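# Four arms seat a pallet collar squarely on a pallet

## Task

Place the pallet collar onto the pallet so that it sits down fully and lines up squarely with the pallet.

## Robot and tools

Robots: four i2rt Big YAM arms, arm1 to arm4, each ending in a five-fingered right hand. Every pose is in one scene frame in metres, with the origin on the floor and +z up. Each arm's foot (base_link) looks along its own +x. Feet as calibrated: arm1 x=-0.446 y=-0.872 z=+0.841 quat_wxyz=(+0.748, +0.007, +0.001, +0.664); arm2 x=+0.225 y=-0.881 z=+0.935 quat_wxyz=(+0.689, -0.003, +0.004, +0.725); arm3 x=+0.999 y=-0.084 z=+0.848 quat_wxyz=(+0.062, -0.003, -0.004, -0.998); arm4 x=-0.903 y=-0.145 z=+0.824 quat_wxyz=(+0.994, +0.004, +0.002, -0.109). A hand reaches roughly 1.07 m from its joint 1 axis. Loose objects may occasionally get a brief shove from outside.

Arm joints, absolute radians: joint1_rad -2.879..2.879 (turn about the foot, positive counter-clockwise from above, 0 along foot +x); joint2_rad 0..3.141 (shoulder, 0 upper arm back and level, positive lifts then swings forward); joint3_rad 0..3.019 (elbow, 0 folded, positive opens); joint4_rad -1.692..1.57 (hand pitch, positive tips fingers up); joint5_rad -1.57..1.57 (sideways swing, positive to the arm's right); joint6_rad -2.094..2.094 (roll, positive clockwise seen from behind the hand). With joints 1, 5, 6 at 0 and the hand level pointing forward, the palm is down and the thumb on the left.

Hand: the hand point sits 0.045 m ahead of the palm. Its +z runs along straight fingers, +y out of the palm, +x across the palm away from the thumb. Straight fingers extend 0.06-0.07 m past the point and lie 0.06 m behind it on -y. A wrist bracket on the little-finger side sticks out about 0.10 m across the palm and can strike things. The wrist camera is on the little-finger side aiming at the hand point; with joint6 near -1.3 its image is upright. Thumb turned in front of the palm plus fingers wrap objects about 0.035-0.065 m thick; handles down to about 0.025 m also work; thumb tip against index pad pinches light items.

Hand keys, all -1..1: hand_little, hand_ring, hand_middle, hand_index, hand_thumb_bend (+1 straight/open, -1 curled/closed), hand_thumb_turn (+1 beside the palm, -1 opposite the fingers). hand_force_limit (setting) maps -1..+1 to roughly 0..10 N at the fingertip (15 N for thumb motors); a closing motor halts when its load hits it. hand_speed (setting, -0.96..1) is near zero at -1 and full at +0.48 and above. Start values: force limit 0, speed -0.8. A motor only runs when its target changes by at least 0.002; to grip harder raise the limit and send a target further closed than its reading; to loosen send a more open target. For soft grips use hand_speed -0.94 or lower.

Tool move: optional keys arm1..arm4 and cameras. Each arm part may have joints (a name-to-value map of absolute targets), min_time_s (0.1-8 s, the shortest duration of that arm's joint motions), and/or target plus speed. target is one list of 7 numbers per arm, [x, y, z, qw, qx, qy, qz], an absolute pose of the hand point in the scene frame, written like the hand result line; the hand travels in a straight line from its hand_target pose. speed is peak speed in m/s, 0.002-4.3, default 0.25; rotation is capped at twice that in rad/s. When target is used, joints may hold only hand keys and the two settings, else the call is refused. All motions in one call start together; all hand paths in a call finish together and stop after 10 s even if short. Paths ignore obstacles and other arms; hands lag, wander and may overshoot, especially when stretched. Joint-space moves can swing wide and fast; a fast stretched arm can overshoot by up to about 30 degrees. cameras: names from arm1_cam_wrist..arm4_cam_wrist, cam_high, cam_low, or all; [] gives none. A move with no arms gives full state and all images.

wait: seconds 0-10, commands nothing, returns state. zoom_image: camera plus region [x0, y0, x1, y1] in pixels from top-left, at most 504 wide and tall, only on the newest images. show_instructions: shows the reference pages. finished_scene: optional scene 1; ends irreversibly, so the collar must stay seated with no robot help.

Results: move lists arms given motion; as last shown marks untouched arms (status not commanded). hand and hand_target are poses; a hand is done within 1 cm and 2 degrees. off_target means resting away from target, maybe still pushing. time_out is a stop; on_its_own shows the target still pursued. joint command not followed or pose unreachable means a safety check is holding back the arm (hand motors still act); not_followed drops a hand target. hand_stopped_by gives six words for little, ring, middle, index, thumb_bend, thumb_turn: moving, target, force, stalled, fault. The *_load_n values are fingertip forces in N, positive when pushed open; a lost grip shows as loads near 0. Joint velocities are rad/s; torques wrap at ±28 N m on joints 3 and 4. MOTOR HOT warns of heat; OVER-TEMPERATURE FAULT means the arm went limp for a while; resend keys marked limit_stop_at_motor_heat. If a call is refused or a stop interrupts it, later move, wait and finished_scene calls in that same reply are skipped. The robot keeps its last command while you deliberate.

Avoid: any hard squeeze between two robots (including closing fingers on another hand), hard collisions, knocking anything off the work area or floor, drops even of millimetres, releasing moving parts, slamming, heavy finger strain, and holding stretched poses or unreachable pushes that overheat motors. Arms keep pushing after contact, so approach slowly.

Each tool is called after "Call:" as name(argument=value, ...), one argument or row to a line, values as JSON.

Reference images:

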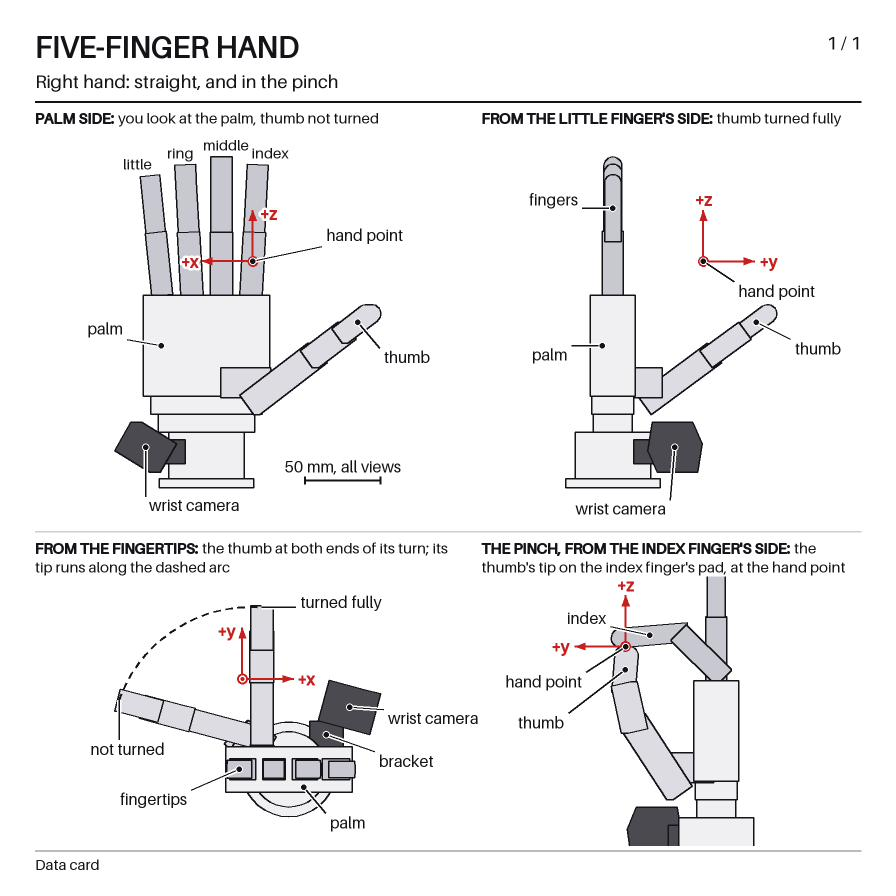

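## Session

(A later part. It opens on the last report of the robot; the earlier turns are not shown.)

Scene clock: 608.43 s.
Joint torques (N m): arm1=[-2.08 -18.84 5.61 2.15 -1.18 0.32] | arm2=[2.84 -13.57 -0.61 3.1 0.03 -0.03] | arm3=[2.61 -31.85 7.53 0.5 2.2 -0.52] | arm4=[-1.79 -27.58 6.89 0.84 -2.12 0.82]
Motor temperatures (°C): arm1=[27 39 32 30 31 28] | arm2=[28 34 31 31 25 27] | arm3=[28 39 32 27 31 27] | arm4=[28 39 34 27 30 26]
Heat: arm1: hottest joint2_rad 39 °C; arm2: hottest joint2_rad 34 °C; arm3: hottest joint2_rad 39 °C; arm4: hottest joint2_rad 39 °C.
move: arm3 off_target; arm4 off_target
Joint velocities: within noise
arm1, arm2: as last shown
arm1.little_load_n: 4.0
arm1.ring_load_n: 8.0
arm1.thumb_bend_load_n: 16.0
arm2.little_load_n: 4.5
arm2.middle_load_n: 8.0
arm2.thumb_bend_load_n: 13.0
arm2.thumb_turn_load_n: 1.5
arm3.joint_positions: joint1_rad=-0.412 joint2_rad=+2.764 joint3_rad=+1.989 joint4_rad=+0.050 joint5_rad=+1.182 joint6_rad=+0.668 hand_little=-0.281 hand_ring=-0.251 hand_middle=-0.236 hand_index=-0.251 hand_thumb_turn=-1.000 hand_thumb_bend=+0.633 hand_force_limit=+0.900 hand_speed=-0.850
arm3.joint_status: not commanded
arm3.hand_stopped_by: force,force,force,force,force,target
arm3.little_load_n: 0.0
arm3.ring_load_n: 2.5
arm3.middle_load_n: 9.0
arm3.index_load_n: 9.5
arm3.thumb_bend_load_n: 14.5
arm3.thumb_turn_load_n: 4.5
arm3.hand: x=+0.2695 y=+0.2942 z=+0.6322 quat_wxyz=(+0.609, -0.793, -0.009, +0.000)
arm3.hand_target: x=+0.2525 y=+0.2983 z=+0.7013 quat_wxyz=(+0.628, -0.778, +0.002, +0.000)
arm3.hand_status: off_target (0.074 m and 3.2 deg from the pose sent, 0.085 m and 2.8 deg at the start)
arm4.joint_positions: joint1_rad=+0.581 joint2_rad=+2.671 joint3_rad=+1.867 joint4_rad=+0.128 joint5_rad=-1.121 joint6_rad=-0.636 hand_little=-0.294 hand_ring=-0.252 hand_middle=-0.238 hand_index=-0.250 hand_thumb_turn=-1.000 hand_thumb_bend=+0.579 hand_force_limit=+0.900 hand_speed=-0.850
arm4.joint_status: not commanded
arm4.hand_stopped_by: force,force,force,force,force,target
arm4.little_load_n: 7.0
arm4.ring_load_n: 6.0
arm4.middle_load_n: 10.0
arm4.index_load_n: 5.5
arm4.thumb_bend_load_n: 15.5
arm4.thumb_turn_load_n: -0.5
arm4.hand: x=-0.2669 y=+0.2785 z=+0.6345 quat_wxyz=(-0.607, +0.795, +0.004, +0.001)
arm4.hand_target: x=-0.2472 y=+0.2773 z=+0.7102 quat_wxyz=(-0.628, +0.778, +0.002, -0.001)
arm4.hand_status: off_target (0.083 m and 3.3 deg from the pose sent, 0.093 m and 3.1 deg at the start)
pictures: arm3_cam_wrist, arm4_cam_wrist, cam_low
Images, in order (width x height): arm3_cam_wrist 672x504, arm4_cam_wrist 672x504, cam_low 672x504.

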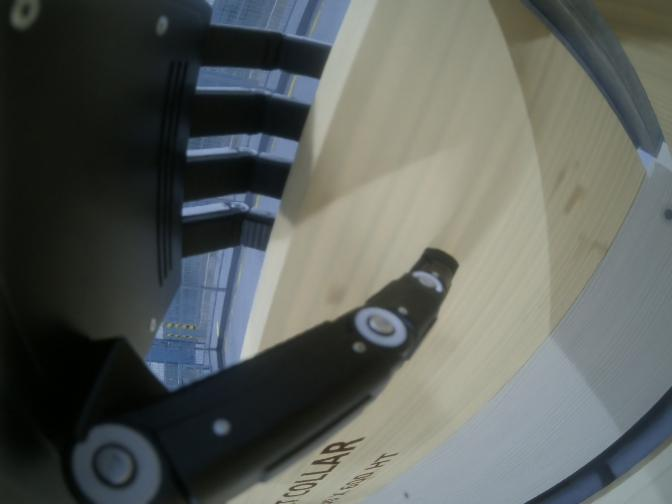

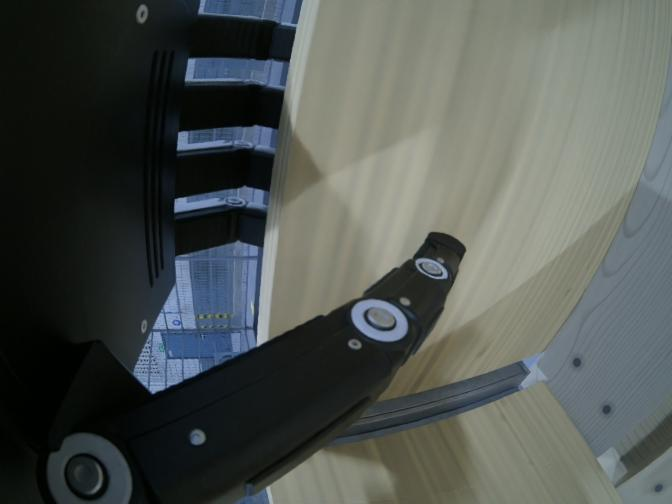

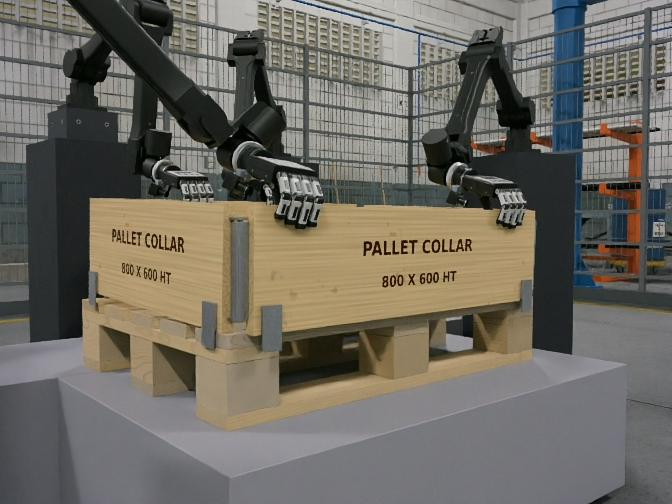

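Call:
move(
  arm3={"target":[0.262,0.292,0.620,0.629,-0.777,0,0],"speed":0.08},
  arm4={"target":[-0.258,0.268,0.625,0.629,-0.777,0,0],"speed":0.08},
  arm1={"target":[-0.088,-0.300,0.639,0.629,-0.776,-0.034,0.028],"speed":0.04},
  arm2={"target":[0.137,-0.296,0.636,0.629,-0.776,-0.034,0.028],"speed":0.04},
)

Call:
move(
  arm3={"target":[0.255,0.286,0.600,0.629,-0.777,0,0],"speed":0.08,"joints":{"hand_speed":0.0,"hand_little":0.2,"hand_ring":0.2,"hand_middle":0.2,"hand_index":0.2,"hand_thumb_bend":0.85}},
  arm4={"target":[-0.248,0.262,0.608,0.629,-0.777,0,0],"speed":0.08,"joints":{"hand_speed":0.0,"hand_little":0.2,"hand_ring":0.2,"hand_middle":0.2,"hand_index":0.2,"hand_thumb_bend":0.85}},
)

Call:
move(
  arm3={"target":[0.248,0.286,0.596,0.629,-0.777,0,0],"speed":0.08,"joints":{"hand_force_limit":0.0,"hand_speed":-0.85,"hand_little":-0.5,"hand_ring":-0.5,"hand_middle":-0.5,"hand_index":-0.5,"hand_thumb_bend":0.0}},
  arm4={"target":[-0.245,0.262,0.604,0.629,-0.777,0,0],"speed":0.08,"joints":{"hand_force_limit":0.0,"hand_speed":-0.85,"hand_little":-0.5,"hand_ring":-0.5,"hand_middle":-0.5,"hand_index":-0.5,"hand_thumb_bend":0.0}},
)

Call:
move(
  arm3={"joints":{"hand_force_limit":1.0,"hand_little":-0.55,"hand_ring":-0.55,"hand_middle":-0.55,"hand_index":-0.55,"hand_thumb_bend":-0.05}},
  arm4={"joints":{"hand_force_limit":1.0,"hand_little":-0.55,"hand_ring":-0.55,"hand_middle":-0.55,"hand_index":-0.55,"hand_thumb_bend":-0.05}},
  cameras=["cam_low"],
)

Call:
zoom_image(
  camera="cam_low",
  region=[180, 285, 300, 375],
)

Scene clock: 610.57 s.
Joint torques (N m): arm1=[-0.91 -17.9 7.13 2.24 -0.73 0.3] | arm2=[2.49 -11.75 1.31 2.37 0.07 -0.03] | arm3=[2.43 -22.89 10.22 1.78 0.97 -0.2] | arm4=[-1.73 -18.14 8.38 2.18 -0.69 0.23]
Motor temperatures (°C): arm1=[27 39 32 30 31 28] | arm2=[28 34 31 31 25 27] | arm3=[28 39 32 27 31 27] | arm4=[28 39 34 27 30 26]
Heat: arm1: hottest joint2_rad 39 °C; arm2: hottest joint2_rad 34 °C; arm3: hottest joint2_rad 39 °C; arm4: hottest joint2_rad 39 °C.
move: arm1 done; arm2 done; arm3 off_target; arm4 off_target
Joint velocities: within noise
arm1.joint_positions: joint1_rad=-0.672 joint2_rad=+2.531 joint3_rad=+1.287 joint4_rad=+0.887 joint5_rad=-0.843 joint6_rad=-0.297 hand_little=-0.229 hand_ring=-0.185 hand_middle=-0.145 hand_index=-0.130 hand_thumb_turn=-1.000 hand_thumb_bend=+0.439 hand_force_limit=+0.800 hand_speed=-0.850
arm1.joint_status: not commanded
arm1.hand_stopped_by: force,force,force,force,force,target
arm1.little_load_n: 3.5
arm1.ring_load_n: 8.0
arm1.middle_load_n: 8.0
arm1.index_load_n: 10.0
arm1.thumb_bend_load_n: 16.5
arm1.thumb_turn_load_n: 1.0
arm1.hand: x=-0.0903 y=-0.3035 z=+0.6416 quat_wxyz=(-0.623, +0.781, +0.039, -0.022)
arm1.hand_target: x=-0.0881 y=-0.3002 z=+0.6390 quat_wxyz=(-0.629, +0.776, +0.034, -0.028)
arm1.hand_status: done (0.005 m and 1.3 deg from the pose sent, 0.006 m and 1.7 deg at the start)
arm2.joint_positions: joint1_rad=+0.049 joint2_rad=+2.772 joint3_rad=+1.054 joint4_rad=+1.498 joint5_rad=+0.012 joint6_rad=-0.013 hand_little=-0.324 hand_ring=-0.269 hand_middle=-0.227 hand_index=-0.240 hand_thumb_turn=-1.000 hand_thumb_bend=+0.591 hand_force_limit=+0.800 hand_speed=-0.850
arm2.joint_status: not commanded
arm2.hand_stopped_by: force,force,force,force,force,target
arm2.little_load_n: 4.0
arm2.ring_load_n: 6.0
arm2.middle_load_n: 7.5
arm2.index_load_n: 10.5
arm2.thumb_bend_load_n: 13.0
arm2.thumb_turn_load_n: 2.0
arm2.hand: x=+0.1379 y=-0.2969 z=+0.6379 quat_wxyz=(-0.621, +0.783, +0.039, -0.023)
arm2.hand_target: x=+0.1371 y=-0.2961 z=+0.6360 quat_wxyz=(-0.629, +0.776, +0.034, -0.028)
arm2.hand_status: done (0.002 m and 1.5 deg from the pose sent, 0.004 m and 2.0 deg at the start)
arm3.joint_positions: joint1_rad=-0.408 joint2_rad=+2.789 joint3_rad=+2.003 joint4_rad=+0.102 joint5_rad=+1.220 joint6_rad=+0.632 hand_little=-0.281 hand_ring=-0.250 hand_middle=-0.236 hand_index=-0.251 hand_thumb_turn=-1.000 hand_thumb_bend=+0.633 hand_force_limit=+0.900 hand_speed=-0.850
arm3.joint_status: not commanded
arm3.hand_stopped_by: force,force,force,force,force,target
arm3.little_load_n: 5.0
arm3.ring_load_n: 7.0
arm3.middle_load_n: 9.5
arm3.index_load_n: 8.5
arm3.thumb_bend_load_n: 15.5
arm3.thumb_turn_load_n: 1.5
arm3.hand: x=+0.2714 y=+0.2959 z=+0.6280 quat_wxyz=(+0.622, -0.783, -0.004, -0.007)
arm3.hand_target: x=+0.2628 y=+0.2916 z=+0.6203 quat_wxyz=(+0.628, -0.778, +0.000, +0.000)
arm3.hand_status: off_target (0.013 m and 1.4 deg from the pose sent, 0.014 m and 3.2 deg at the start)
arm4.joint_positions: joint1_rad=+0.572 joint2_rad=+2.697 joint3_rad=+1.871 joint4_rad=+0.217 joint5_rad=-1.167 joint6_rad=-0.580 hand_little=-0.294 hand_ring=-0.252 hand_middle=-0.238 hand_index=-0.250 hand_thumb_turn=-1.000 hand_thumb_bend=+0.579 hand_force_limit=+0.900 hand_speed=-0.850
arm4.joint_status: not commanded
arm4.hand_stopped_by: force,force,force,force,force,target
arm4.little_load_n: 8.0
arm4.ring_load_n: 7.0
arm4.middle_load_n: 12.0
arm4.index_load_n: 9.5
arm4.thumb_bend_load_n: 14.0
arm4.thumb_turn_load_n: -0.5
arm4.hand: x=-0.2678 y=+0.2772 z=+0.6314 quat_wxyz=(-0.626, +0.780, +0.009, -0.003)
arm4.hand_target: x=-0.2585 y=+0.2678 z=+0.6251 quat_wxyz=(-0.629, +0.778, +0.000, +0.000)
arm4.hand_status: off_target (0.015 m and 1.2 deg from the pose sent, 0.017 m and 3.3 deg at the start)
pictures: none

Scene clock: 611.90 s.
Joint torques (N m): arm1=[-0.09 -18.61 6.97 2.26 -0.68 0.31] | arm2=[2.49 -12.16 1.18 2.28 0.11 -0.02] | arm3=[3.08 -23.77 9.76 1.07 0.65 -0.08] | arm4=[-1.26 -18.37 9.09 0.99 -0.37 0.06]
Motor temperatures (°C): arm1=[27 39 32 30 31 28] | arm2=[28 34 31 31 25 27] | arm3=[28 39 32 27 31 27] | arm4=[28 39 34 27 30 26]
Heat: arm1: hottest joint2_rad 39 °C; arm2: hottest joint2_rad 34 °C; arm3: hottest joint2_rad 39 °C; arm4: hottest joint2_rad 39 °C.
move: arm3 off_target; arm4 off_target
Joint velocities: within noise
arm1, arm2: as last shown
arm1.joint_positions: joint1_rad=-0.672 joint2_rad=+2.532 joint3_rad=+1.288 joint4_rad=+0.888 joint5_rad=-0.843 joint6_rad=-0.296 hand_little=-0.229 hand_ring=-0.185 hand_middle=-0.145 hand_index=-0.130 hand_thumb_turn=-1.000 hand_thumb_bend=+0.439 hand_force_limit=+0.800 hand_speed=-0.850
arm1.little_load_n: 4.0
arm1.index_load_n: 10.5
arm1.hand: x=-0.0902 y=-0.3032 z=+0.6416 quat_wxyz=(-0.623, +0.781, +0.039, -0.022)
arm1.hand_target: x=-0.0880 y=-0.3002 z=+0.6390 quat_wxyz=(-0.629, +0.776, +0.034, -0.028)
arm2.joint_positions: joint1_rad=+0.049 joint2_rad=+2.773 joint3_rad=+1.055 joint4_rad=+1.499 joint5_rad=+0.011 joint6_rad=-0.013 hand_little=-0.324 hand_ring=-0.269 hand_middle=-0.227 hand_index=-0.240 hand_thumb_turn=-1.000 hand_thumb_bend=+0.591 hand_force_limit=+0.800 hand_speed=-0.850
arm2.thumb_bend_load_n: 13.5
arm2.hand: x=+0.1376 y=-0.2963 z=+0.6380 quat_wxyz=(-0.622, +0.782, +0.040, -0.024)
arm2.hand_target: x=+0.1371 y=-0.2961 z=+0.6361 quat_wxyz=(-0.629, +0.776, +0.034, -0.028)
arm3.joint_positions: joint1_rad=-0.402 joint2_rad=+2.857 joint3_rad=+2.082 joint4_rad=+0.104 joint5_rad=+1.237 joint6_rad=+0.632 hand_little=+0.200 hand_ring=+0.200 hand_middle=+0.200 hand_index=+0.200 hand_thumb_turn=-1.000 hand_thumb_bend=+0.850 hand_force_limit=+0.900 hand_speed=+0.000
arm3.joint_status: all done
arm3.hand_stopped_by: target,target,target,target,target,target
arm3.little_load_n: 0.0
arm3.ring_load_n: 0.0
arm3.middle_load_n: 0.0
arm3.index_load_n: 0.0
arm3.thumb_bend_load_n: 0.0
arm3.thumb_turn_load_n: 0.0
arm3.hand: x=+0.2635 y=+0.2950 z=+0.6083 quat_wxyz=(+0.628, -0.778, +0.002, -0.006)
arm3.hand_target: x=+0.2557 y=+0.2856 z=+0.6002 quat_wxyz=(+0.629, -0.777, +0.000, +0.000)
arm3.hand_status: off_target (0.015 m and 0.7 deg from the pose sent, 0.034 m and 1.4 deg at the start)
arm4.joint_positions: joint1_rad=+0.554 joint2_rad=+2.751 joint3_rad=+1.926 joint4_rad=+0.218 joint5_rad=-1.187 joint6_rad=-0.579 hand_little=+0.200 hand_ring=+0.200 hand_middle=+0.200 hand_index=+0.200 hand_thumb_turn=-1.000 hand_thumb_bend=+0.850 hand_force_limit=+0.900 hand_speed=+0.000
arm4.joint_status: all done
arm4.hand_stopped_by: target,target,target,target,target,target
arm4.little_load_n: 0.5
arm4.ring_load_n: 0.0
arm4.middle_load_n: 0.0
arm4.index_load_n: 0.0
arm4.thumb_bend_load_n: 0.0
arm4.thumb_turn_load_n: 0.0
arm4.hand: x=-0.2585 y=+0.2683 z=+0.6137 quat_wxyz=(-0.630, +0.776, +0.007, -0.004)
arm4.hand_target: x=-0.2484 y=+0.2616 z=+0.6082 quat_wxyz=(-0.629, +0.777, +0.000, +0.000)
arm4.hand_status: off_target (0.013 m and 0.9 deg from the pose sent, 0.034 m and 1.2 deg at the start)
pictures: none

Scene clock: 615.53 s.
Joint torques (N m): arm1=[-0.62 -18.08 7.05 2.07 -0.68 0.28] | arm2=[2.61 -11.81 1.22 2.32 0.13 -0.02] | arm3=[1.79 -23.18 10.15 0.38 0.62 -0.1] | arm4=[-2.08 -18.37 8.58 0.9 -0.34 0.04]
Motor temperatures (°C): arm1=[27 39 32 30 30 28] | arm2=[28 34 31 31 25 27] | arm3=[28 38 32 27 31 27] | arm4=[28 39 34 27 30 26]
Heat: arm1: hottest joint2_rad 39 °C; arm2: hottest joint2_rad 34 °C; arm3: hottest joint2_rad 38 °C; arm4: hottest joint2_rad 39 °C.
move: arm3 off_target; arm4 off_target
Joint velocities: within noise
arm1, arm2: as last shown
arm1.index_load_n: 10.0
arm1.hand_target: x=-0.0881 y=-0.3002 z=+0.6390 quat_wxyz=(-0.629, +0.777, +0.034, -0.028)
arm2.thumb_turn_load_n: 1.5
arm3.joint_positions: joint1_rad=-0.397 joint2_rad=+2.879 joint3_rad=+2.128 joint4_rad=+0.094 joint5_rad=+1.238 joint6_rad=+0.632 hand_little=-0.256 hand_ring=-0.227 hand_middle=-0.200 hand_index=-0.228 hand_thumb_turn=-1.000 hand_thumb_bend=+0.637 hand_force_limit=+0.000 hand_speed=-0.850
arm3.joint_status: hand_little off_target (ended at -0.256, target -0.500); hand_ring off_target (ended at -0.227, target -0.500); hand_middle off_target (ended at -0.200, target -0.500); hand_index off_target (ended at -0.228, target -0.500); hand_thumb_bend off_target (ended at +0.637, target +0.000); the others done
arm3.hand_stopped_by: force,force,force,force,force,target
arm3.little_load_n: 6.0
arm3.ring_load_n: 6.0
arm3.middle_load_n: 0.5
arm3.index_load_n: 6.0
arm3.thumb_bend_load_n: 9.5
arm3.thumb_turn_load_n: 0.0
arm3.hand: x=+0.2527 y=+0.2940 z=+0.6089 quat_wxyz=(+0.630, -0.777, +0.005, +0.001)
arm3.hand_target: x=+0.2487 y=+0.2859 z=+0.5964 quat_wxyz=(+0.629, -0.777, +0.000, +0.001)
arm3.hand_status: off_target (0.016 m and 0.6 deg from the pose sent, 0.022 m and 0.7 deg at the start)
arm4.joint_positions: joint1_rad=+0.562 joint2_rad=+2.763 joint3_rad=+1.955 joint4_rad=+0.213 joint5_rad=-1.188 joint6_rad=-0.579 hand_little=-0.284 hand_ring=-0.242 hand_middle=-0.214 hand_index=-0.215 hand_thumb_turn=-1.000 hand_thumb_bend=+0.613 hand_force_limit=+0.000 hand_speed=-0.850
arm4.joint_status: hand_little off_target (ended at -0.284, target -0.500); hand_ring off_target (ended at -0.242, target -0.500); hand_middle off_target (ended at -0.214, target -0.500); hand_index off_target (ended at -0.215, target -0.500); hand_thumb_bend off_target (ended at +0.613, target +0.000); the others done
arm4.hand_stopped_by: force,force,force,force,force,target
arm4.little_load_n: 6.5
arm4.ring_load_n: 6.0
arm4.middle_load_n: 6.0
arm4.index_load_n: 3.5
arm4.thumb_bend_load_n: 8.5
arm4.thumb_turn_load_n: 0.0
arm4.hand: x=-0.2551 y=+0.2760 z=+0.6148 quat_wxyz=(-0.632, +0.775, +0.014, -0.002)
arm4.hand_target: x=-0.2456 y=+0.2617 z=+0.6042 quat_wxyz=(-0.629, +0.777, +0.000, +0.000)
arm4.hand_status: off_target (0.020 m and 1.7 deg from the pose sent, 0.018 m and 0.9 deg at the start)
pictures: none

Scene clock: 616.10 s.
Joint torques (N m): arm1=[-0.73 -17.79 6.84 2.11 -0.7 0.34] | arm2=[2.55 -12.04 1.2 2.35 0.11 -0.04] | arm3=[2.9 -23.88 10.15 0.55 0.69 -0.07] | arm4=[-2.2 -18.37 8.4 1.07 -0.38 0.04]
Motor temperatures (°C): arm1=[27 39 32 30 30 28] | arm2=[28 34 31 31 25 27] | arm3=[28 38 32 27 31 27] | arm4=[28 39 34 27 30 26]
Heat: arm1: hottest joint2_rad 39 °C; arm2: hottest joint2_rad 34 °C; arm3: hottest joint2_rad 38 °C; arm4: hottest joint2_rad 39 °C.
move: arm3 off_target; arm4 off_target
Joint velocities: within noise
arm1, arm2: as last shown
arm1.index_load_n: 10.5
arm2.thumb_turn_load_n: 2.0
arm3.joint_positions: joint1_rad=-0.397 joint2_rad=+2.879 joint3_rad=+2.128 joint4_rad=+0.094 joint5_rad=+1.235 joint6_rad=+0.632 hand_little=-0.294 hand_ring=-0.251 hand_middle=-0.237 hand_index=-0.251 hand_thumb_turn=-1.000 hand_thumb_bend=+0.634 hand_force_limit=+1.000 hand_speed=-0.850
arm3.joint_status: hand_little off_target (ended at -0.294, target -0.550); hand_ring off_target (ended at -0.251, target -0.550); hand_middle off_target (ended at -0.237, target -0.550); hand_index off_target (ended at -0.251, target -0.550); hand_thumb_bend off_target (ended at +0.634, target -0.050); the others done
arm3.hand_stopped_by: force,force,force,force,force,target
arm3.little_load_n: 13.0
arm3.ring_load_n: 8.0
arm3.middle_load_n: 10.0
arm3.index_load_n: 8.5
arm3.thumb_bend_load_n: 16.5
arm3.thumb_turn_load_n: 0.0
arm3.hand: x=+0.2523 y=+0.2937 z=+0.6085 quat_wxyz=(+0.629, -0.778, +0.004, +0.002)
arm3.hand_target: x=+0.2488 y=+0.2859 z=+0.5964 quat_wxyz=(+0.629, -0.777, +0.000, +0.001)
arm3.hand_status: not commanded
arm4.joint_positions: joint1_rad=+0.563 joint2_rad=+2.763 joint3_rad=+1.957 joint4_rad=+0.209 joint5_rad=-1.187 joint6_rad=-0.579 hand_little=-0.309 hand_ring=-0.279 hand_middle=-0.238 hand_index=-0.252 hand_thumb_turn=-1.000 hand_thumb_bend=+0.587 hand_force_limit=+1.000 hand_speed=-0.850
arm4.joint_status: hand_little off_target (ended at -0.309, target -0.550); hand_ring off_target (ended at -0.279, target -0.550); hand_middle off_target (ended at -0.238, target -0.550); hand_index off_target (ended at -0.252, target -0.550); hand_thumb_bend off_target (ended at +0.587, target -0.050); the others done
arm4.hand_stopped_by: force,force,force,force,force,target
arm4.little_load_n: 9.5
arm4.ring_load_n: 12.5
arm4.middle_load_n: 10.5
arm4.index_load_n: 10.0
arm4.thumb_bend_load_n: 15.0
arm4.thumb_turn_load_n: 0.0
arm4.hand: x=-0.2552 y=+0.2767 z=+0.6150 quat_wxyz=(-0.631, +0.775, +0.014, -0.003)
arm4.hand_target: x=-0.2457 y=+0.2618 z=+0.6043 quat_wxyz=(-0.629, +0.777, +0.000, +0.000)
arm4.hand_status: not commanded
Images, in order (width x height): cam_low 672x504.

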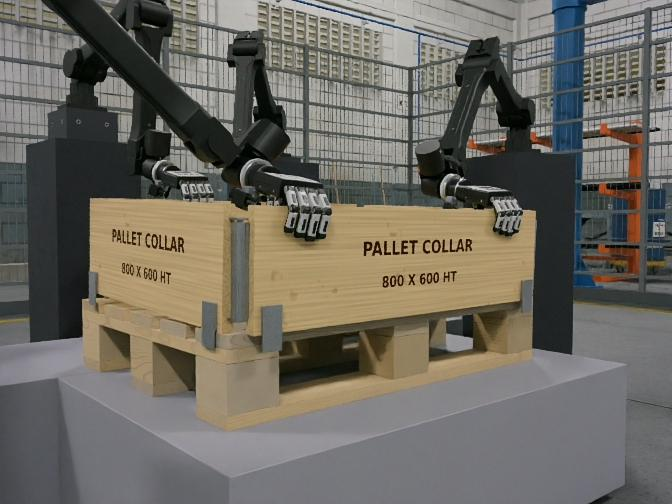

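Scaled by 4.200 from the camera's image (finer frame: 960x720).

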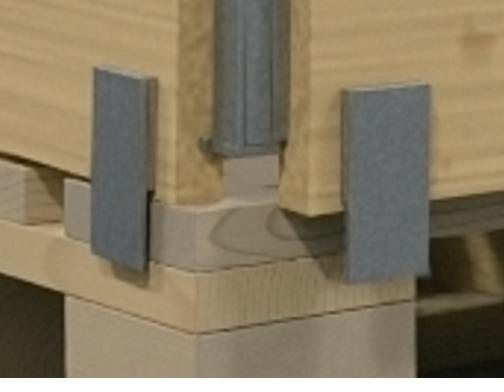

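Call:
move(
  arm1={"target":[-0.088,-0.280,0.640,0.629,-0.776,-0.034,0.028],"speed":0.05},
  arm2={"target":[0.137,-0.274,0.637,0.629,-0.776,-0.034,0.028],"speed":0.05},
  arm3={"target":[0.250,0.315,0.602,0.629,-0.777,0,0],"speed":0.05},
  arm4={"target":[-0.246,0.295,0.608,0.629,-0.777,0,0],"speed":0.05},
  cameras=["cam_low"],
)

Call:
zoom_image(
  camera="cam_low",
  region=[180, 285, 300, 375],
)

Scene clock: 617.47 s.
Joint torques (N m): arm1=[0.97 -16.73 9.48 1.54 0.05 0.14] | arm2=[1.96 -13.1 3.79 0.65 -0.02 -0.04] | arm3=[-0.44 -23.59 10.63 1.88 0.26 -0.2] | arm4=[1.08 -17.79 10.3 2.37 0.44 0.11]
Motor temperatures (°C): arm1=[27 39 32 30 30 28] | arm2=[28 34 31 31 25 27] | arm3=[28 38 32 27 31 27] | arm4=[28 39 34 27 30 26]
Heat: arm1: hottest joint2_rad 39 °C; arm2: hottest joint2_rad 34 °C; arm3: hottest joint2_rad 38 °C; arm4: hottest joint2_rad 39 °C.
move: arm1 off_target; arm2 off_target; arm3 off_target; arm4 off_target
Joint velocities: within noise
arm1.joint_positions: joint1_rad=-0.668 joint2_rad=+2.538 joint3_rad=+1.302 joint4_rad=+0.887 joint5_rad=-0.839 joint6_rad=-0.269 hand_little=-0.229 hand_ring=-0.185 hand_middle=-0.145 hand_index=-0.130 hand_thumb_turn=-1.000 hand_thumb_bend=+0.439 hand_force_limit=+0.800 hand_speed=-0.850
arm1.joint_status: not commanded
arm1.hand_stopped_by: force,force,force,force,force,target
arm1.little_load_n: 4.0
arm1.ring_load_n: 8.0
arm1.middle_load_n: 7.5
arm1.index_load_n: 9.5
arm1.thumb_bend_load_n: 18.5
arm1.thumb_turn_load_n: 0.0
arm1.hand: x=-0.0905 y=-0.2980 z=+0.6421 quat_wxyz=(-0.624, +0.781, +0.031, -0.028)
arm1.hand_target: x=-0.0887 y=-0.2809 z=+0.6406 quat_wxyz=(-0.629, +0.776, +0.034, -0.028)
arm1.hand_status: off_target (0.018 m and 0.9 deg from the pose sent, 0.023 m and 1.3 deg at the start)
arm2.joint_positions: joint1_rad=+0.049 joint2_rad=+2.773 joint3_rad=+1.065 joint4_rad=+1.489 joint5_rad=+0.009 joint6_rad=-0.012 hand_little=-0.325 hand_ring=-0.269 hand_middle=-0.227 hand_index=-0.240 hand_thumb_turn=-1.000 hand_thumb_bend=+0.591 hand_force_limit=+0.800 hand_speed=-0.850
arm2.joint_status: not commanded
arm2.hand_stopped_by: force,force,force,force,force,target
arm2.little_load_n: 3.0
arm2.ring_load_n: 4.5
arm2.middle_load_n: 6.0
arm2.index_load_n: 9.5
arm2.thumb_bend_load_n: 15.5
arm2.thumb_turn_load_n: 1.5
arm2.hand: x=+0.1368 y=-0.2927 z=+0.6376 quat_wxyz=(-0.622, +0.782, +0.040, -0.025)
arm2.hand_target: x=+0.1373 y=-0.2747 z=+0.6379 quat_wxyz=(-0.629, +0.776, +0.034, -0.028)
arm2.hand_status: off_target (0.019 m and 1.3 deg from the pose sent, 0.022 m and 1.4 deg at the start)
arm3.joint_positions: joint1_rad=-0.402 joint2_rad=+2.879 joint3_rad=+2.133 joint4_rad=+0.100 joint5_rad=+1.220 joint6_rad=+0.584 hand_little=-0.294 hand_ring=-0.251 hand_middle=-0.237 hand_index=-0.251 hand_thumb_turn=-1.000 hand_thumb_bend=+0.634 hand_force_limit=+1.000 hand_speed=-0.850
arm3.joint_status: not commanded
arm3.hand_stopped_by: force,force,force,force,force,target
arm3.little_load_n: 6.0
arm3.ring_load_n: 4.5
arm3.middle_load_n: 8.5
arm3.index_load_n: 9.5
arm3.thumb_bend_load_n: 18.0
arm3.thumb_turn_load_n: 3.0
arm3.hand: x=+0.2518 y=+0.2964 z=+0.6085 quat_wxyz=(+0.627, -0.779, -0.013, -0.006)
arm3.hand_target: x=+0.2514 y=+0.3143 z=+0.6027 quat_wxyz=(+0.629, -0.777, +0.000, +0.000)
arm3.hand_status: off_target (0.020 m and 1.7 deg from the pose sent, 0.022 m and 0.5 deg at the start)
arm4.joint_positions: joint1_rad=+0.569 joint2_rad=+2.769 joint3_rad=+1.971 joint4_rad=+0.209 joint5_rad=-1.175 joint6_rad=-0.525 hand_little=-0.309 hand_ring=-0.279 hand_middle=-0.238 hand_index=-0.252 hand_thumb_turn=-1.000 hand_thumb_bend=+0.588 hand_force_limit=+1.000 hand_speed=-0.850
arm4.joint_status: not commanded
arm4.hand_stopped_by: force,force,force,force,force,target
arm4.little_load_n: 7.0
arm4.ring_load_n: 9.5
arm4.middle_load_n: 6.0
arm4.index_load_n: 4.5
arm4.thumb_bend_load_n: 20.5
arm4.thumb_turn_load_n: 0.0
arm4.hand: x=-0.2551 y=+0.2818 z=+0.6164 quat_wxyz=(-0.630, +0.777, -0.006, -0.015)
arm4.hand_target: x=-0.2471 y=+0.2943 z=+0.6088 quat_wxyz=(-0.629, +0.777, +0.000, +0.000)
arm4.hand_status: off_target (0.018 m and 1.8 deg from the pose sent, 0.022 m and 1.6 deg at the start)
Images, in order (width x height): cam_low 672x504.

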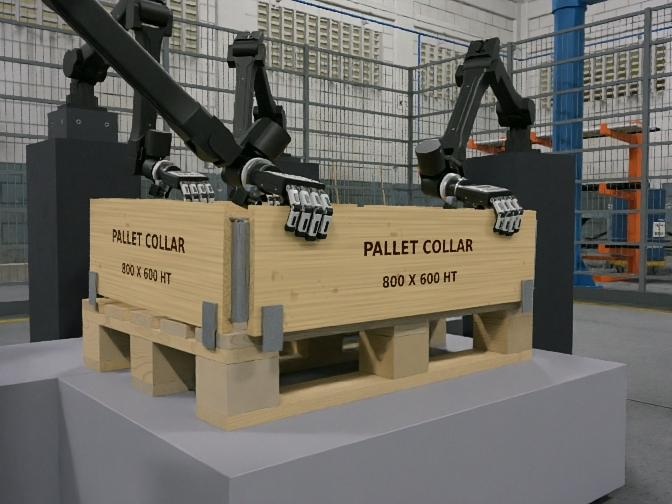

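Scaled by 4.200 from the camera's image (finer frame: 960x720).

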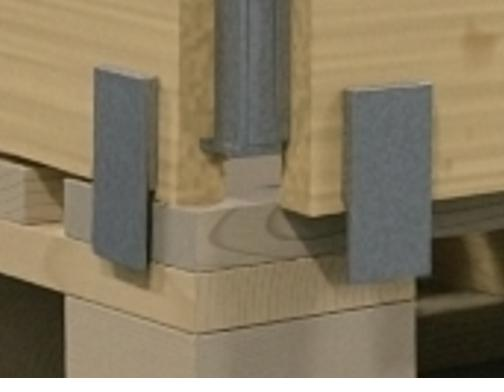

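Call:
move(
  arm1={"target":[-0.088,-0.272,0.640,0.629,-0.776,-0.034,0.028],"speed":0.05},
  arm2={"target":[0.137,-0.266,0.637,0.629,-0.776,-0.034,0.028],"speed":0.05},
  arm3={"target":[0.250,0.322,0.602,0.629,-0.777,0,0],"speed":0.05},
  arm4={"target":[-0.246,0.303,0.608,0.629,-0.777,0,0],"speed":0.05},
)

Call:
move(
  arm1={"target":[-0.088,-0.288,0.640,0.629,-0.776,-0.034,0.028],"speed":0.05},
  arm2={"target":[0.137,-0.283,0.637,0.629,-0.776,-0.034,0.028],"speed":0.05},
  arm3={"target":[0.254,0.306,0.660,0.629,-0.777,0,0],"speed":0.06},
  arm4={"target":[-0.248,0.290,0.670,0.629,-0.777,0,0],"speed":0.06},
  cameras=["cam_low"],
)

Call:
zoom_image(
  camera="cam_low",
  region=[180, 285, 300, 375],
)

Scene clock: 618.60 s.
Joint torques (N m): arm1=[1.08 -17.61 10.43 1.54 0.25 0.11] | arm2=[2.02 -13.51 4.94 0.23 0.03 -0.01] | arm3=[-0.38 -23.53 10.97 2.11 0.1 -0.15] | arm4=[1.85 -17.55 10.67 2.7 0.64 0.05]
Motor temperatures (°C): arm1=[27 39 32 30 30 28] | arm2=[28 34 31 31 25 27] | arm3=[28 38 32 27 31 27] | arm4=[28 39 34 27 29 26]
Heat: arm1: hottest joint2_rad 39 °C; arm2: hottest joint2_rad 34 °C; arm3: hottest joint2_rad 38 °C; arm4: hottest joint2_rad 39 °C.
move: arm1 off_target; arm2 off_target; arm3 off_target; arm4 off_target
Joint velocities: within noise
arm1.joint_positions: joint1_rad=-0.667 joint2_rad=+2.538 joint3_rad=+1.307 joint4_rad=+0.878 joint5_rad=-0.836 joint6_rad=-0.256 hand_little=-0.229 hand_ring=-0.185 hand_middle=-0.145 hand_index=-0.130 hand_thumb_turn=-1.000 hand_thumb_bend=+0.440 hand_force_limit=+0.800 hand_speed=-0.850
arm1.joint_status: not commanded
arm1.hand_stopped_by: force,force,force,force,force,target
arm1.little_load_n: 4.0
arm1.ring_load_n: 7.0
arm1.middle_load_n: 6.5
arm1.index_load_n: 7.5
arm1.thumb_bend_load_n: 19.5
arm1.thumb_turn_load_n: 0.0
arm1.hand: x=-0.0899 y=-0.2967 z=+0.6426 quat_wxyz=(-0.623, +0.782, +0.024, -0.032)
arm1.hand_target: x=-0.0890 y=-0.2734 z=+0.6412 quat_wxyz=(-0.629, +0.776, +0.034, -0.028)
arm1.hand_status: off_target (0.025 m and 1.6 deg from the pose sent, 0.026 m and 0.9 deg at the start)
arm2.joint_positions: joint1_rad=+0.049 joint2_rad=+2.772 joint3_rad=+1.067 joint4_rad=+1.483 joint5_rad=+0.007 joint6_rad=-0.011 hand_little=-0.325 hand_ring=-0.269 hand_middle=-0.227 hand_index=-0.240 hand_thumb_turn=-1.000 hand_thumb_bend=+0.591 hand_force_limit=+0.800 hand_speed=-0.850
arm2.joint_status: not commanded
arm2.hand_stopped_by: force,force,force,force,force,target
arm2.little_load_n: 2.0
arm2.ring_load_n: 4.0
arm2.middle_load_n: 5.5
arm2.index_load_n: 9.0
arm2.thumb_bend_load_n: 16.0
arm2.thumb_turn_load_n: 1.5
arm2.hand: x=+0.1366 y=-0.2920 z=+0.6371 quat_wxyz=(-0.620, +0.783, +0.040, -0.026)
arm2.hand_target: x=+0.1372 y=-0.2673 z=+0.6388 quat_wxyz=(-0.629, +0.776, +0.034, -0.028)
arm2.hand_status: off_target (0.026 m and 1.5 deg from the pose sent, 0.027 m and 1.3 deg at the start)
arm3.joint_positions: joint1_rad=-0.402 joint2_rad=+2.879 joint3_rad=+2.134 joint4_rad=+0.107 joint5_rad=+1.216 joint6_rad=+0.565 hand_little=-0.294 hand_ring=-0.251 hand_middle=-0.237 hand_index=-0.251 hand_thumb_turn=-1.000 hand_thumb_bend=+0.635 hand_force_limit=+1.000 hand_speed=-0.850
arm3.joint_status: not commanded
arm3.hand_stopped_by: force,force,force,force,force,target
arm3.little_load_n: 3.0
arm3.ring_load_n: 3.5
arm3.middle_load_n: 8.5
arm3.index_load_n: 10.0
arm3.thumb_bend_load_n: 18.5
arm3.thumb_turn_load_n: 4.0
arm3.hand: x=+0.2512 y=+0.2969 z=+0.6090 quat_wxyz=(+0.627, -0.779, -0.019, -0.008)
arm3.hand_target: x=+0.2521 y=+0.3210 z=+0.6032 quat_wxyz=(+0.629, -0.777, +0.000, +0.000)
arm3.hand_status: off_target (0.026 m and 2.4 deg from the pose sent, 0.026 m and 1.7 deg at the start)
arm4.joint_positions: joint1_rad=+0.570 joint2_rad=+2.771 joint3_rad=+1.976 joint4_rad=+0.209 joint5_rad=-1.172 joint6_rad=-0.507 hand_little=-0.309 hand_ring=-0.279 hand_middle=-0.238 hand_index=-0.253 hand_thumb_turn=-1.000 hand_thumb_bend=+0.588 hand_force_limit=+1.000 hand_speed=-0.850
arm4.joint_status: not commanded
arm4.hand_stopped_by: force,force,force,force,force,target
arm4.little_load_n: 7.0
arm4.ring_load_n: 8.5
arm4.middle_load_n: 4.5
arm4.index_load_n: 3.5
arm4.thumb_bend_load_n: 22.0
arm4.thumb_turn_load_n: 0.0
arm4.hand: x=-0.2549 y=+0.2828 z=+0.6167 quat_wxyz=(-0.629, +0.777, -0.013, -0.019)
arm4.hand_target: x=-0.2478 y=+0.3020 z=+0.6092 quat_wxyz=(-0.629, +0.777, +0.000, +0.000)
arm4.hand_status: off_target (0.024 m and 2.6 deg from the pose sent, 0.025 m and 1.8 deg at the start)
pictures: none

Scene clock: 620.23 s.
Joint torques (N m): arm1=[0.26 -17.61 7.54 2.11 -0.21 -0.01] | arm2=[2.43 -12.75 2.45 1.57 0.18 -0.04] | arm3=[1.32 -30.51 6.68 0.29 2.05 -0.55] | arm4=[0.09 -25.35 6.61 1.11 -1.5 0.48]
Motor temperatures (°C): arm1=[27 39 32 30 30 28] | arm2=[28 34 31 31 25 27] | arm3=[28 38 32 27 31 27] | arm4=[28 39 34 27 30 26]
Heat: arm1: hottest joint2_rad 39 °C; arm2: hottest joint2_rad 34 °C; arm3: hottest joint2_rad 38 °C; arm4: hottest joint2_rad 39 °C.
move: arm1 done; arm2 done; arm3 off_target; arm4 off_target
Joint velocities: within noise
arm1.joint_positions: joint1_rad=-0.668 joint2_rad=+2.538 joint3_rad=+1.307 joint4_rad=+0.878 joint5_rad=-0.842 joint6_rad=-0.257 hand_little=-0.229 hand_ring=-0.185 hand_middle=-0.145 hand_index=-0.130 hand_thumb_turn=-1.000 hand_thumb_bend=+0.440 hand_force_limit=+0.800 hand_speed=-0.850
arm1.joint_status: not commanded
arm1.hand_stopped_by: force,force,force,force,force,target
arm1.little_load_n: 3.0
arm1.ring_load_n: 6.5
arm1.middle_load_n: 6.5
arm1.index_load_n: 8.0
arm1.thumb_bend_load_n: 19.5
arm1.thumb_turn_load_n: -0.5
arm1.hand: x=-0.0903 y=-0.2972 z=+0.6429 quat_wxyz=(-0.623, +0.781, +0.026, -0.034)
arm1.hand_target: x=-0.0882 y=-0.2883 z=+0.6403 quat_wxyz=(-0.629, +0.776, +0.034, -0.028)
arm1.hand_status: done (0.010 m and 1.5 deg from the pose sent, 0.009 m and 1.6 deg at the start)
arm2.joint_positions: joint1_rad=+0.048 joint2_rad=+2.771 joint3_rad=+1.066 joint4_rad=+1.485 joint5_rad=+0.007 joint6_rad=-0.011 hand_little=-0.325 hand_ring=-0.269 hand_middle=-0.227 hand_index=-0.240 hand_thumb_turn=-1.000 hand_thumb_bend=+0.591 hand_force_limit=+0.800 hand_speed=-0.850
arm2.joint_status: not commanded
arm2.hand_stopped_by: force,force,force,force,force,target
arm2.little_load_n: 2.5
arm2.ring_load_n: 4.5
arm2.middle_load_n: 5.5
arm2.index_load_n: 9.5
arm2.thumb_bend_load_n: 16.5
arm2.thumb_turn_load_n: 1.5
arm2.hand: x=+0.1369 y=-0.2924 z=+0.6374 quat_wxyz=(-0.621, +0.783, +0.040, -0.026)
arm2.hand_target: x=+0.1372 y=-0.2832 z=+0.6373 quat_wxyz=(-0.629, +0.776, +0.034, -0.028)
arm2.hand_status: done (0.009 m and 1.4 deg from the pose sent, 0.009 m and 1.5 deg at the start)
arm3.joint_positions: joint1_rad=-0.409 joint2_rad=+2.837 joint3_rad=+2.068 joint4_rad=+0.107 joint5_rad=+1.174 joint6_rad=+0.641 hand_little=-0.295 hand_ring=-0.251 hand_middle=-0.237 hand_index=-0.251 hand_thumb_turn=-1.000 hand_thumb_bend=+0.635 hand_force_limit=+1.000 hand_speed=-0.850
arm3.joint_status: not commanded
arm3.hand_stopped_by: force,force,force,force,force,target
arm3.little_load_n: 0.0
arm3.ring_load_n: 0.0
arm3.middle_load_n: 8.5
arm3.index_load_n: 12.0
arm3.thumb_bend_load_n: 15.5
arm3.thumb_turn_load_n: 4.5
arm3.hand: x=+0.2535 y=+0.2952 z=+0.6135 quat_wxyz=(+0.614, -0.789, -0.005, +0.018)
arm3.hand_target: x=+0.2524 y=+0.3068 z=+0.6575 quat_wxyz=(+0.628, -0.778, +0.001, +0.000)
arm3.hand_status: off_target (0.048 m and 3.1 deg from the pose sent, 0.052 m and 2.4 deg at the start)
arm4.joint_positions: joint1_rad=+0.576 joint2_rad=+2.734 joint3_rad=+1.928 joint4_rad=+0.191 joint5_rad=-1.124 joint6_rad=-0.571 hand_little=-0.309 hand_ring=-0.279 hand_middle=-0.238 hand_index=-0.253 hand_thumb_turn=-1.000 hand_thumb_bend=+0.588 hand_force_limit=+1.000 hand_speed=-0.850
arm4.joint_status: not commanded
arm4.hand_stopped_by: force,force,force,force,force,target
arm4.little_load_n: 11.5
arm4.ring_load_n: 11.0
arm4.middle_load_n: 5.5
arm4.index_load_n: 1.0
arm4.thumb_bend_load_n: 19.5
arm4.thumb_turn_load_n: 0.0
arm4.hand: x=-0.2554 y=+0.2813 z=+0.6181 quat_wxyz=(-0.616, +0.788, -0.006, +0.005)
arm4.hand_target: x=-0.2476 y=+0.2904 z=+0.6678 quat_wxyz=(-0.629, +0.778, +0.001, +0.000)
arm4.hand_status: off_target (0.053 m and 2.2 deg from the pose sent, 0.054 m and 2.6 deg at the start)
Images, in order (width x height): cam_low 672x504.

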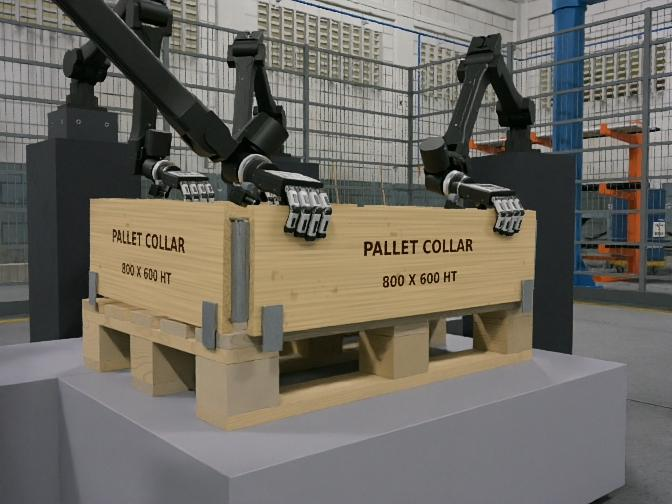

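Scaled by 4.200 from the camera's image (finer frame: 960x720).

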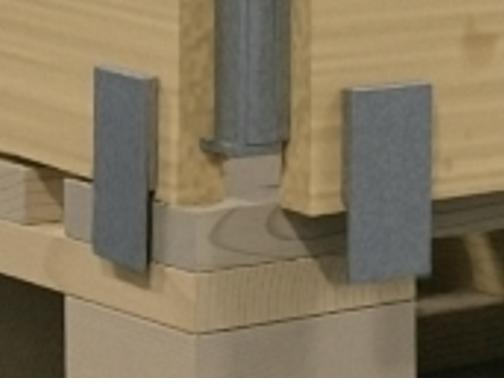

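Call:
move(
  arm3={"target":[0.254,0.302,0.682,0.629,-0.777,0,0],"speed":0.06},
  arm4={"target":[-0.248,0.286,0.692,0.629,-0.777,0,0],"speed":0.06},
  cameras=["cam_low","arm3_cam_wrist","arm4_cam_wrist"],
)

Call:
zoom_image(
  camera="cam_low",
  region=[180, 285, 300, 375],
)

Call:
zoom_image(
  camera="cam_low",
  region=[450, 265, 570, 355],
)

Scene clock: 621.37 s.
Joint torques (N m): arm1=[0.09 -18.08 7.54 2.04 -0.17 -0.05] | arm2=[2.2 -12.69 2.47 1.57 0.19 -0.05] | arm3=[2.2 -31.38 6.87 0.35 2.18 -0.45] | arm4=[-0.62 -27.11 6.58 0.77 -2.03 0.77]
Motor temperatures (°C): arm1=[27 39 32 30 30 28] | arm2=[28 34 31 31 25 27] | arm3=[28 38 32 27 31 27] | arm4=[28 39 34 27 30 26]
Heat: arm1: hottest joint2_rad 39 °C; arm2: hottest joint2_rad 34 °C; arm3: hottest joint2_rad 38 °C; arm4: hottest joint2_rad 39 °C.
move: arm3 off_target; arm4 off_target
Joint velocities: within noise
arm1, arm2: as last shown
arm1.joint_positions: joint1_rad=-0.669 joint2_rad=+2.538 joint3_rad=+1.307 joint4_rad=+0.878 joint5_rad=-0.843 joint6_rad=-0.257 hand_little=-0.229 hand_ring=-0.185 hand_middle=-0.145 hand_index=-0.130 hand_thumb_turn=-1.000 hand_thumb_bend=+0.440 hand_force_limit=+0.800 hand_speed=-0.850
arm1.thumb_turn_load_n: 0.0
arm1.hand: x=-0.0902 y=-0.2974 z=+0.6429 quat_wxyz=(-0.623, +0.781, +0.026, -0.034)
arm1.hand_target: x=-0.0882 y=-0.2883 z=+0.6402 quat_wxyz=(-0.629, +0.776, +0.034, -0.028)
arm2.joint_positions: joint1_rad=+0.048 joint2_rad=+2.771 joint3_rad=+1.065 joint4_rad=+1.485 joint5_rad=+0.007 joint6_rad=-0.011 hand_little=-0.325 hand_ring=-0.269 hand_middle=-0.227 hand_index=-0.240 hand_thumb_turn=-1.000 hand_thumb_bend=+0.591 hand_force_limit=+0.800 hand_speed=-0.850
arm2.index_load_n: 9.0
arm2.thumb_bend_load_n: 16.0
arm2.thumb_turn_load_n: 2.0
arm2.hand: x=+0.1369 y=-0.2925 z=+0.6375 quat_wxyz=(-0.621, +0.783, +0.040, -0.026)
arm3.joint_positions: joint1_rad=-0.410 joint2_rad=+2.798 joint3_rad=+2.029 joint4_rad=+0.084 joint5_rad=+1.176 joint6_rad=+0.648 hand_little=-0.295 hand_ring=-0.251 hand_middle=-0.237 hand_index=-0.251 hand_thumb_turn=-1.000 hand_thumb_bend=+0.635 hand_force_limit=+1.000 hand_speed=-0.850
arm3.joint_status: not commanded
arm3.hand_stopped_by: force,force,force,force,force,target
arm3.little_load_n: 0.0
arm3.ring_load_n: 1.0
arm3.middle_load_n: 9.0
arm3.index_load_n: 11.0
arm3.thumb_bend_load_n: 14.5
arm3.thumb_turn_load_n: 5.0
arm3.hand: x=+0.2599 y=+0.2951 z=+0.6245 quat_wxyz=(+0.612, -0.791, -0.008, +0.011)
arm3.hand_target: x=+0.2522 y=+0.3029 z=+0.6790 quat_wxyz=(+0.628, -0.778, +0.001, +0.000)
arm3.hand_status: off_target (0.058 m and 3.0 deg from the pose sent, 0.069 m and 3.1 deg at the start)
arm4.joint_positions: joint1_rad=+0.580 joint2_rad=+2.716 joint3_rad=+1.906 joint4_rad=+0.164 joint5_rad=-1.113 joint6_rad=-0.610 hand_little=-0.309 hand_ring=-0.279 hand_middle=-0.238 hand_index=-0.253 hand_thumb_turn=-1.000 hand_thumb_bend=+0.588 hand_force_limit=+1.000 hand_speed=-0.850
arm4.joint_status: not commanded
arm4.hand_stopped_by: force,force,force,force,force,target
arm4.little_load_n: 10.0
arm4.ring_load_n: 11.0
arm4.middle_load_n: 6.0
arm4.index_load_n: 1.0
arm4.thumb_bend_load_n: 18.5
arm4.thumb_turn_load_n: -0.5
arm4.hand: x=-0.2598 y=+0.2810 z=+0.6193 quat_wxyz=(-0.609, +0.793, +0.000, +0.008)
arm4.hand_target: x=-0.2469 y=+0.2871 z=+0.6878 quat_wxyz=(-0.628, +0.778, +0.002, -0.001)
arm4.hand_status: off_target (0.074 m and 3.1 deg from the pose sent, 0.074 m and 2.2 deg at the start)
pictures: arm3_cam_wrist, arm4_cam_wrist, cam_low
Images, in order (width x height): arm3_cam_wrist 672x504, arm4_cam_wrist 672x504, cam_low 672x504.

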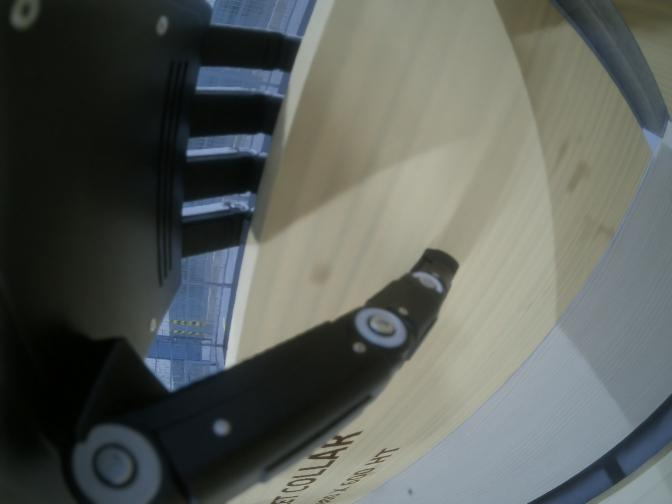

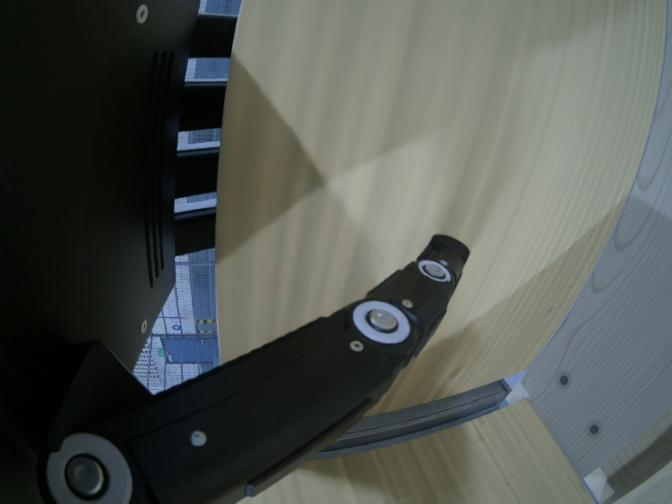

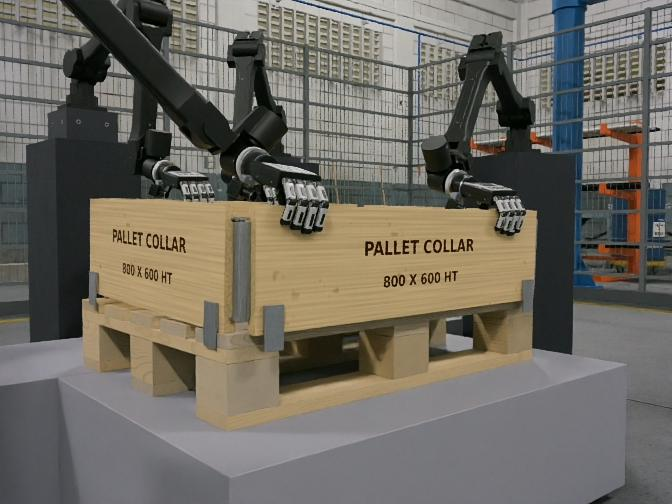

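Scaled by 4.200 from the camera's image (finer frame: 960x720).

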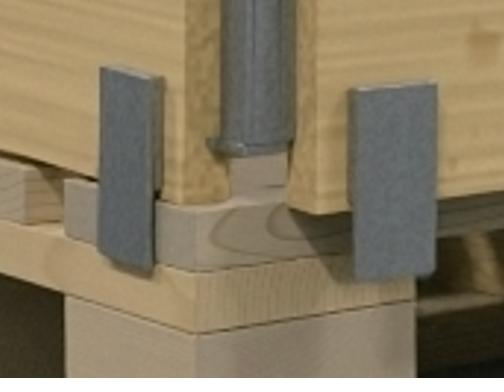

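Scaled by 4.200 from the camera's image (finer frame: 960x720).

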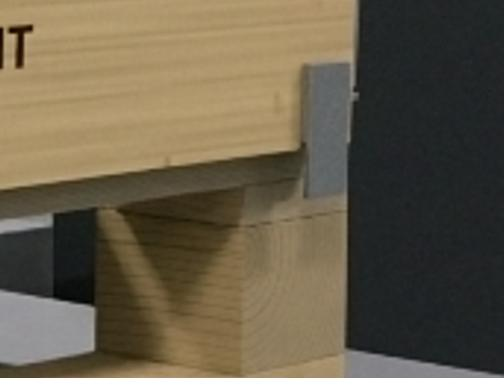

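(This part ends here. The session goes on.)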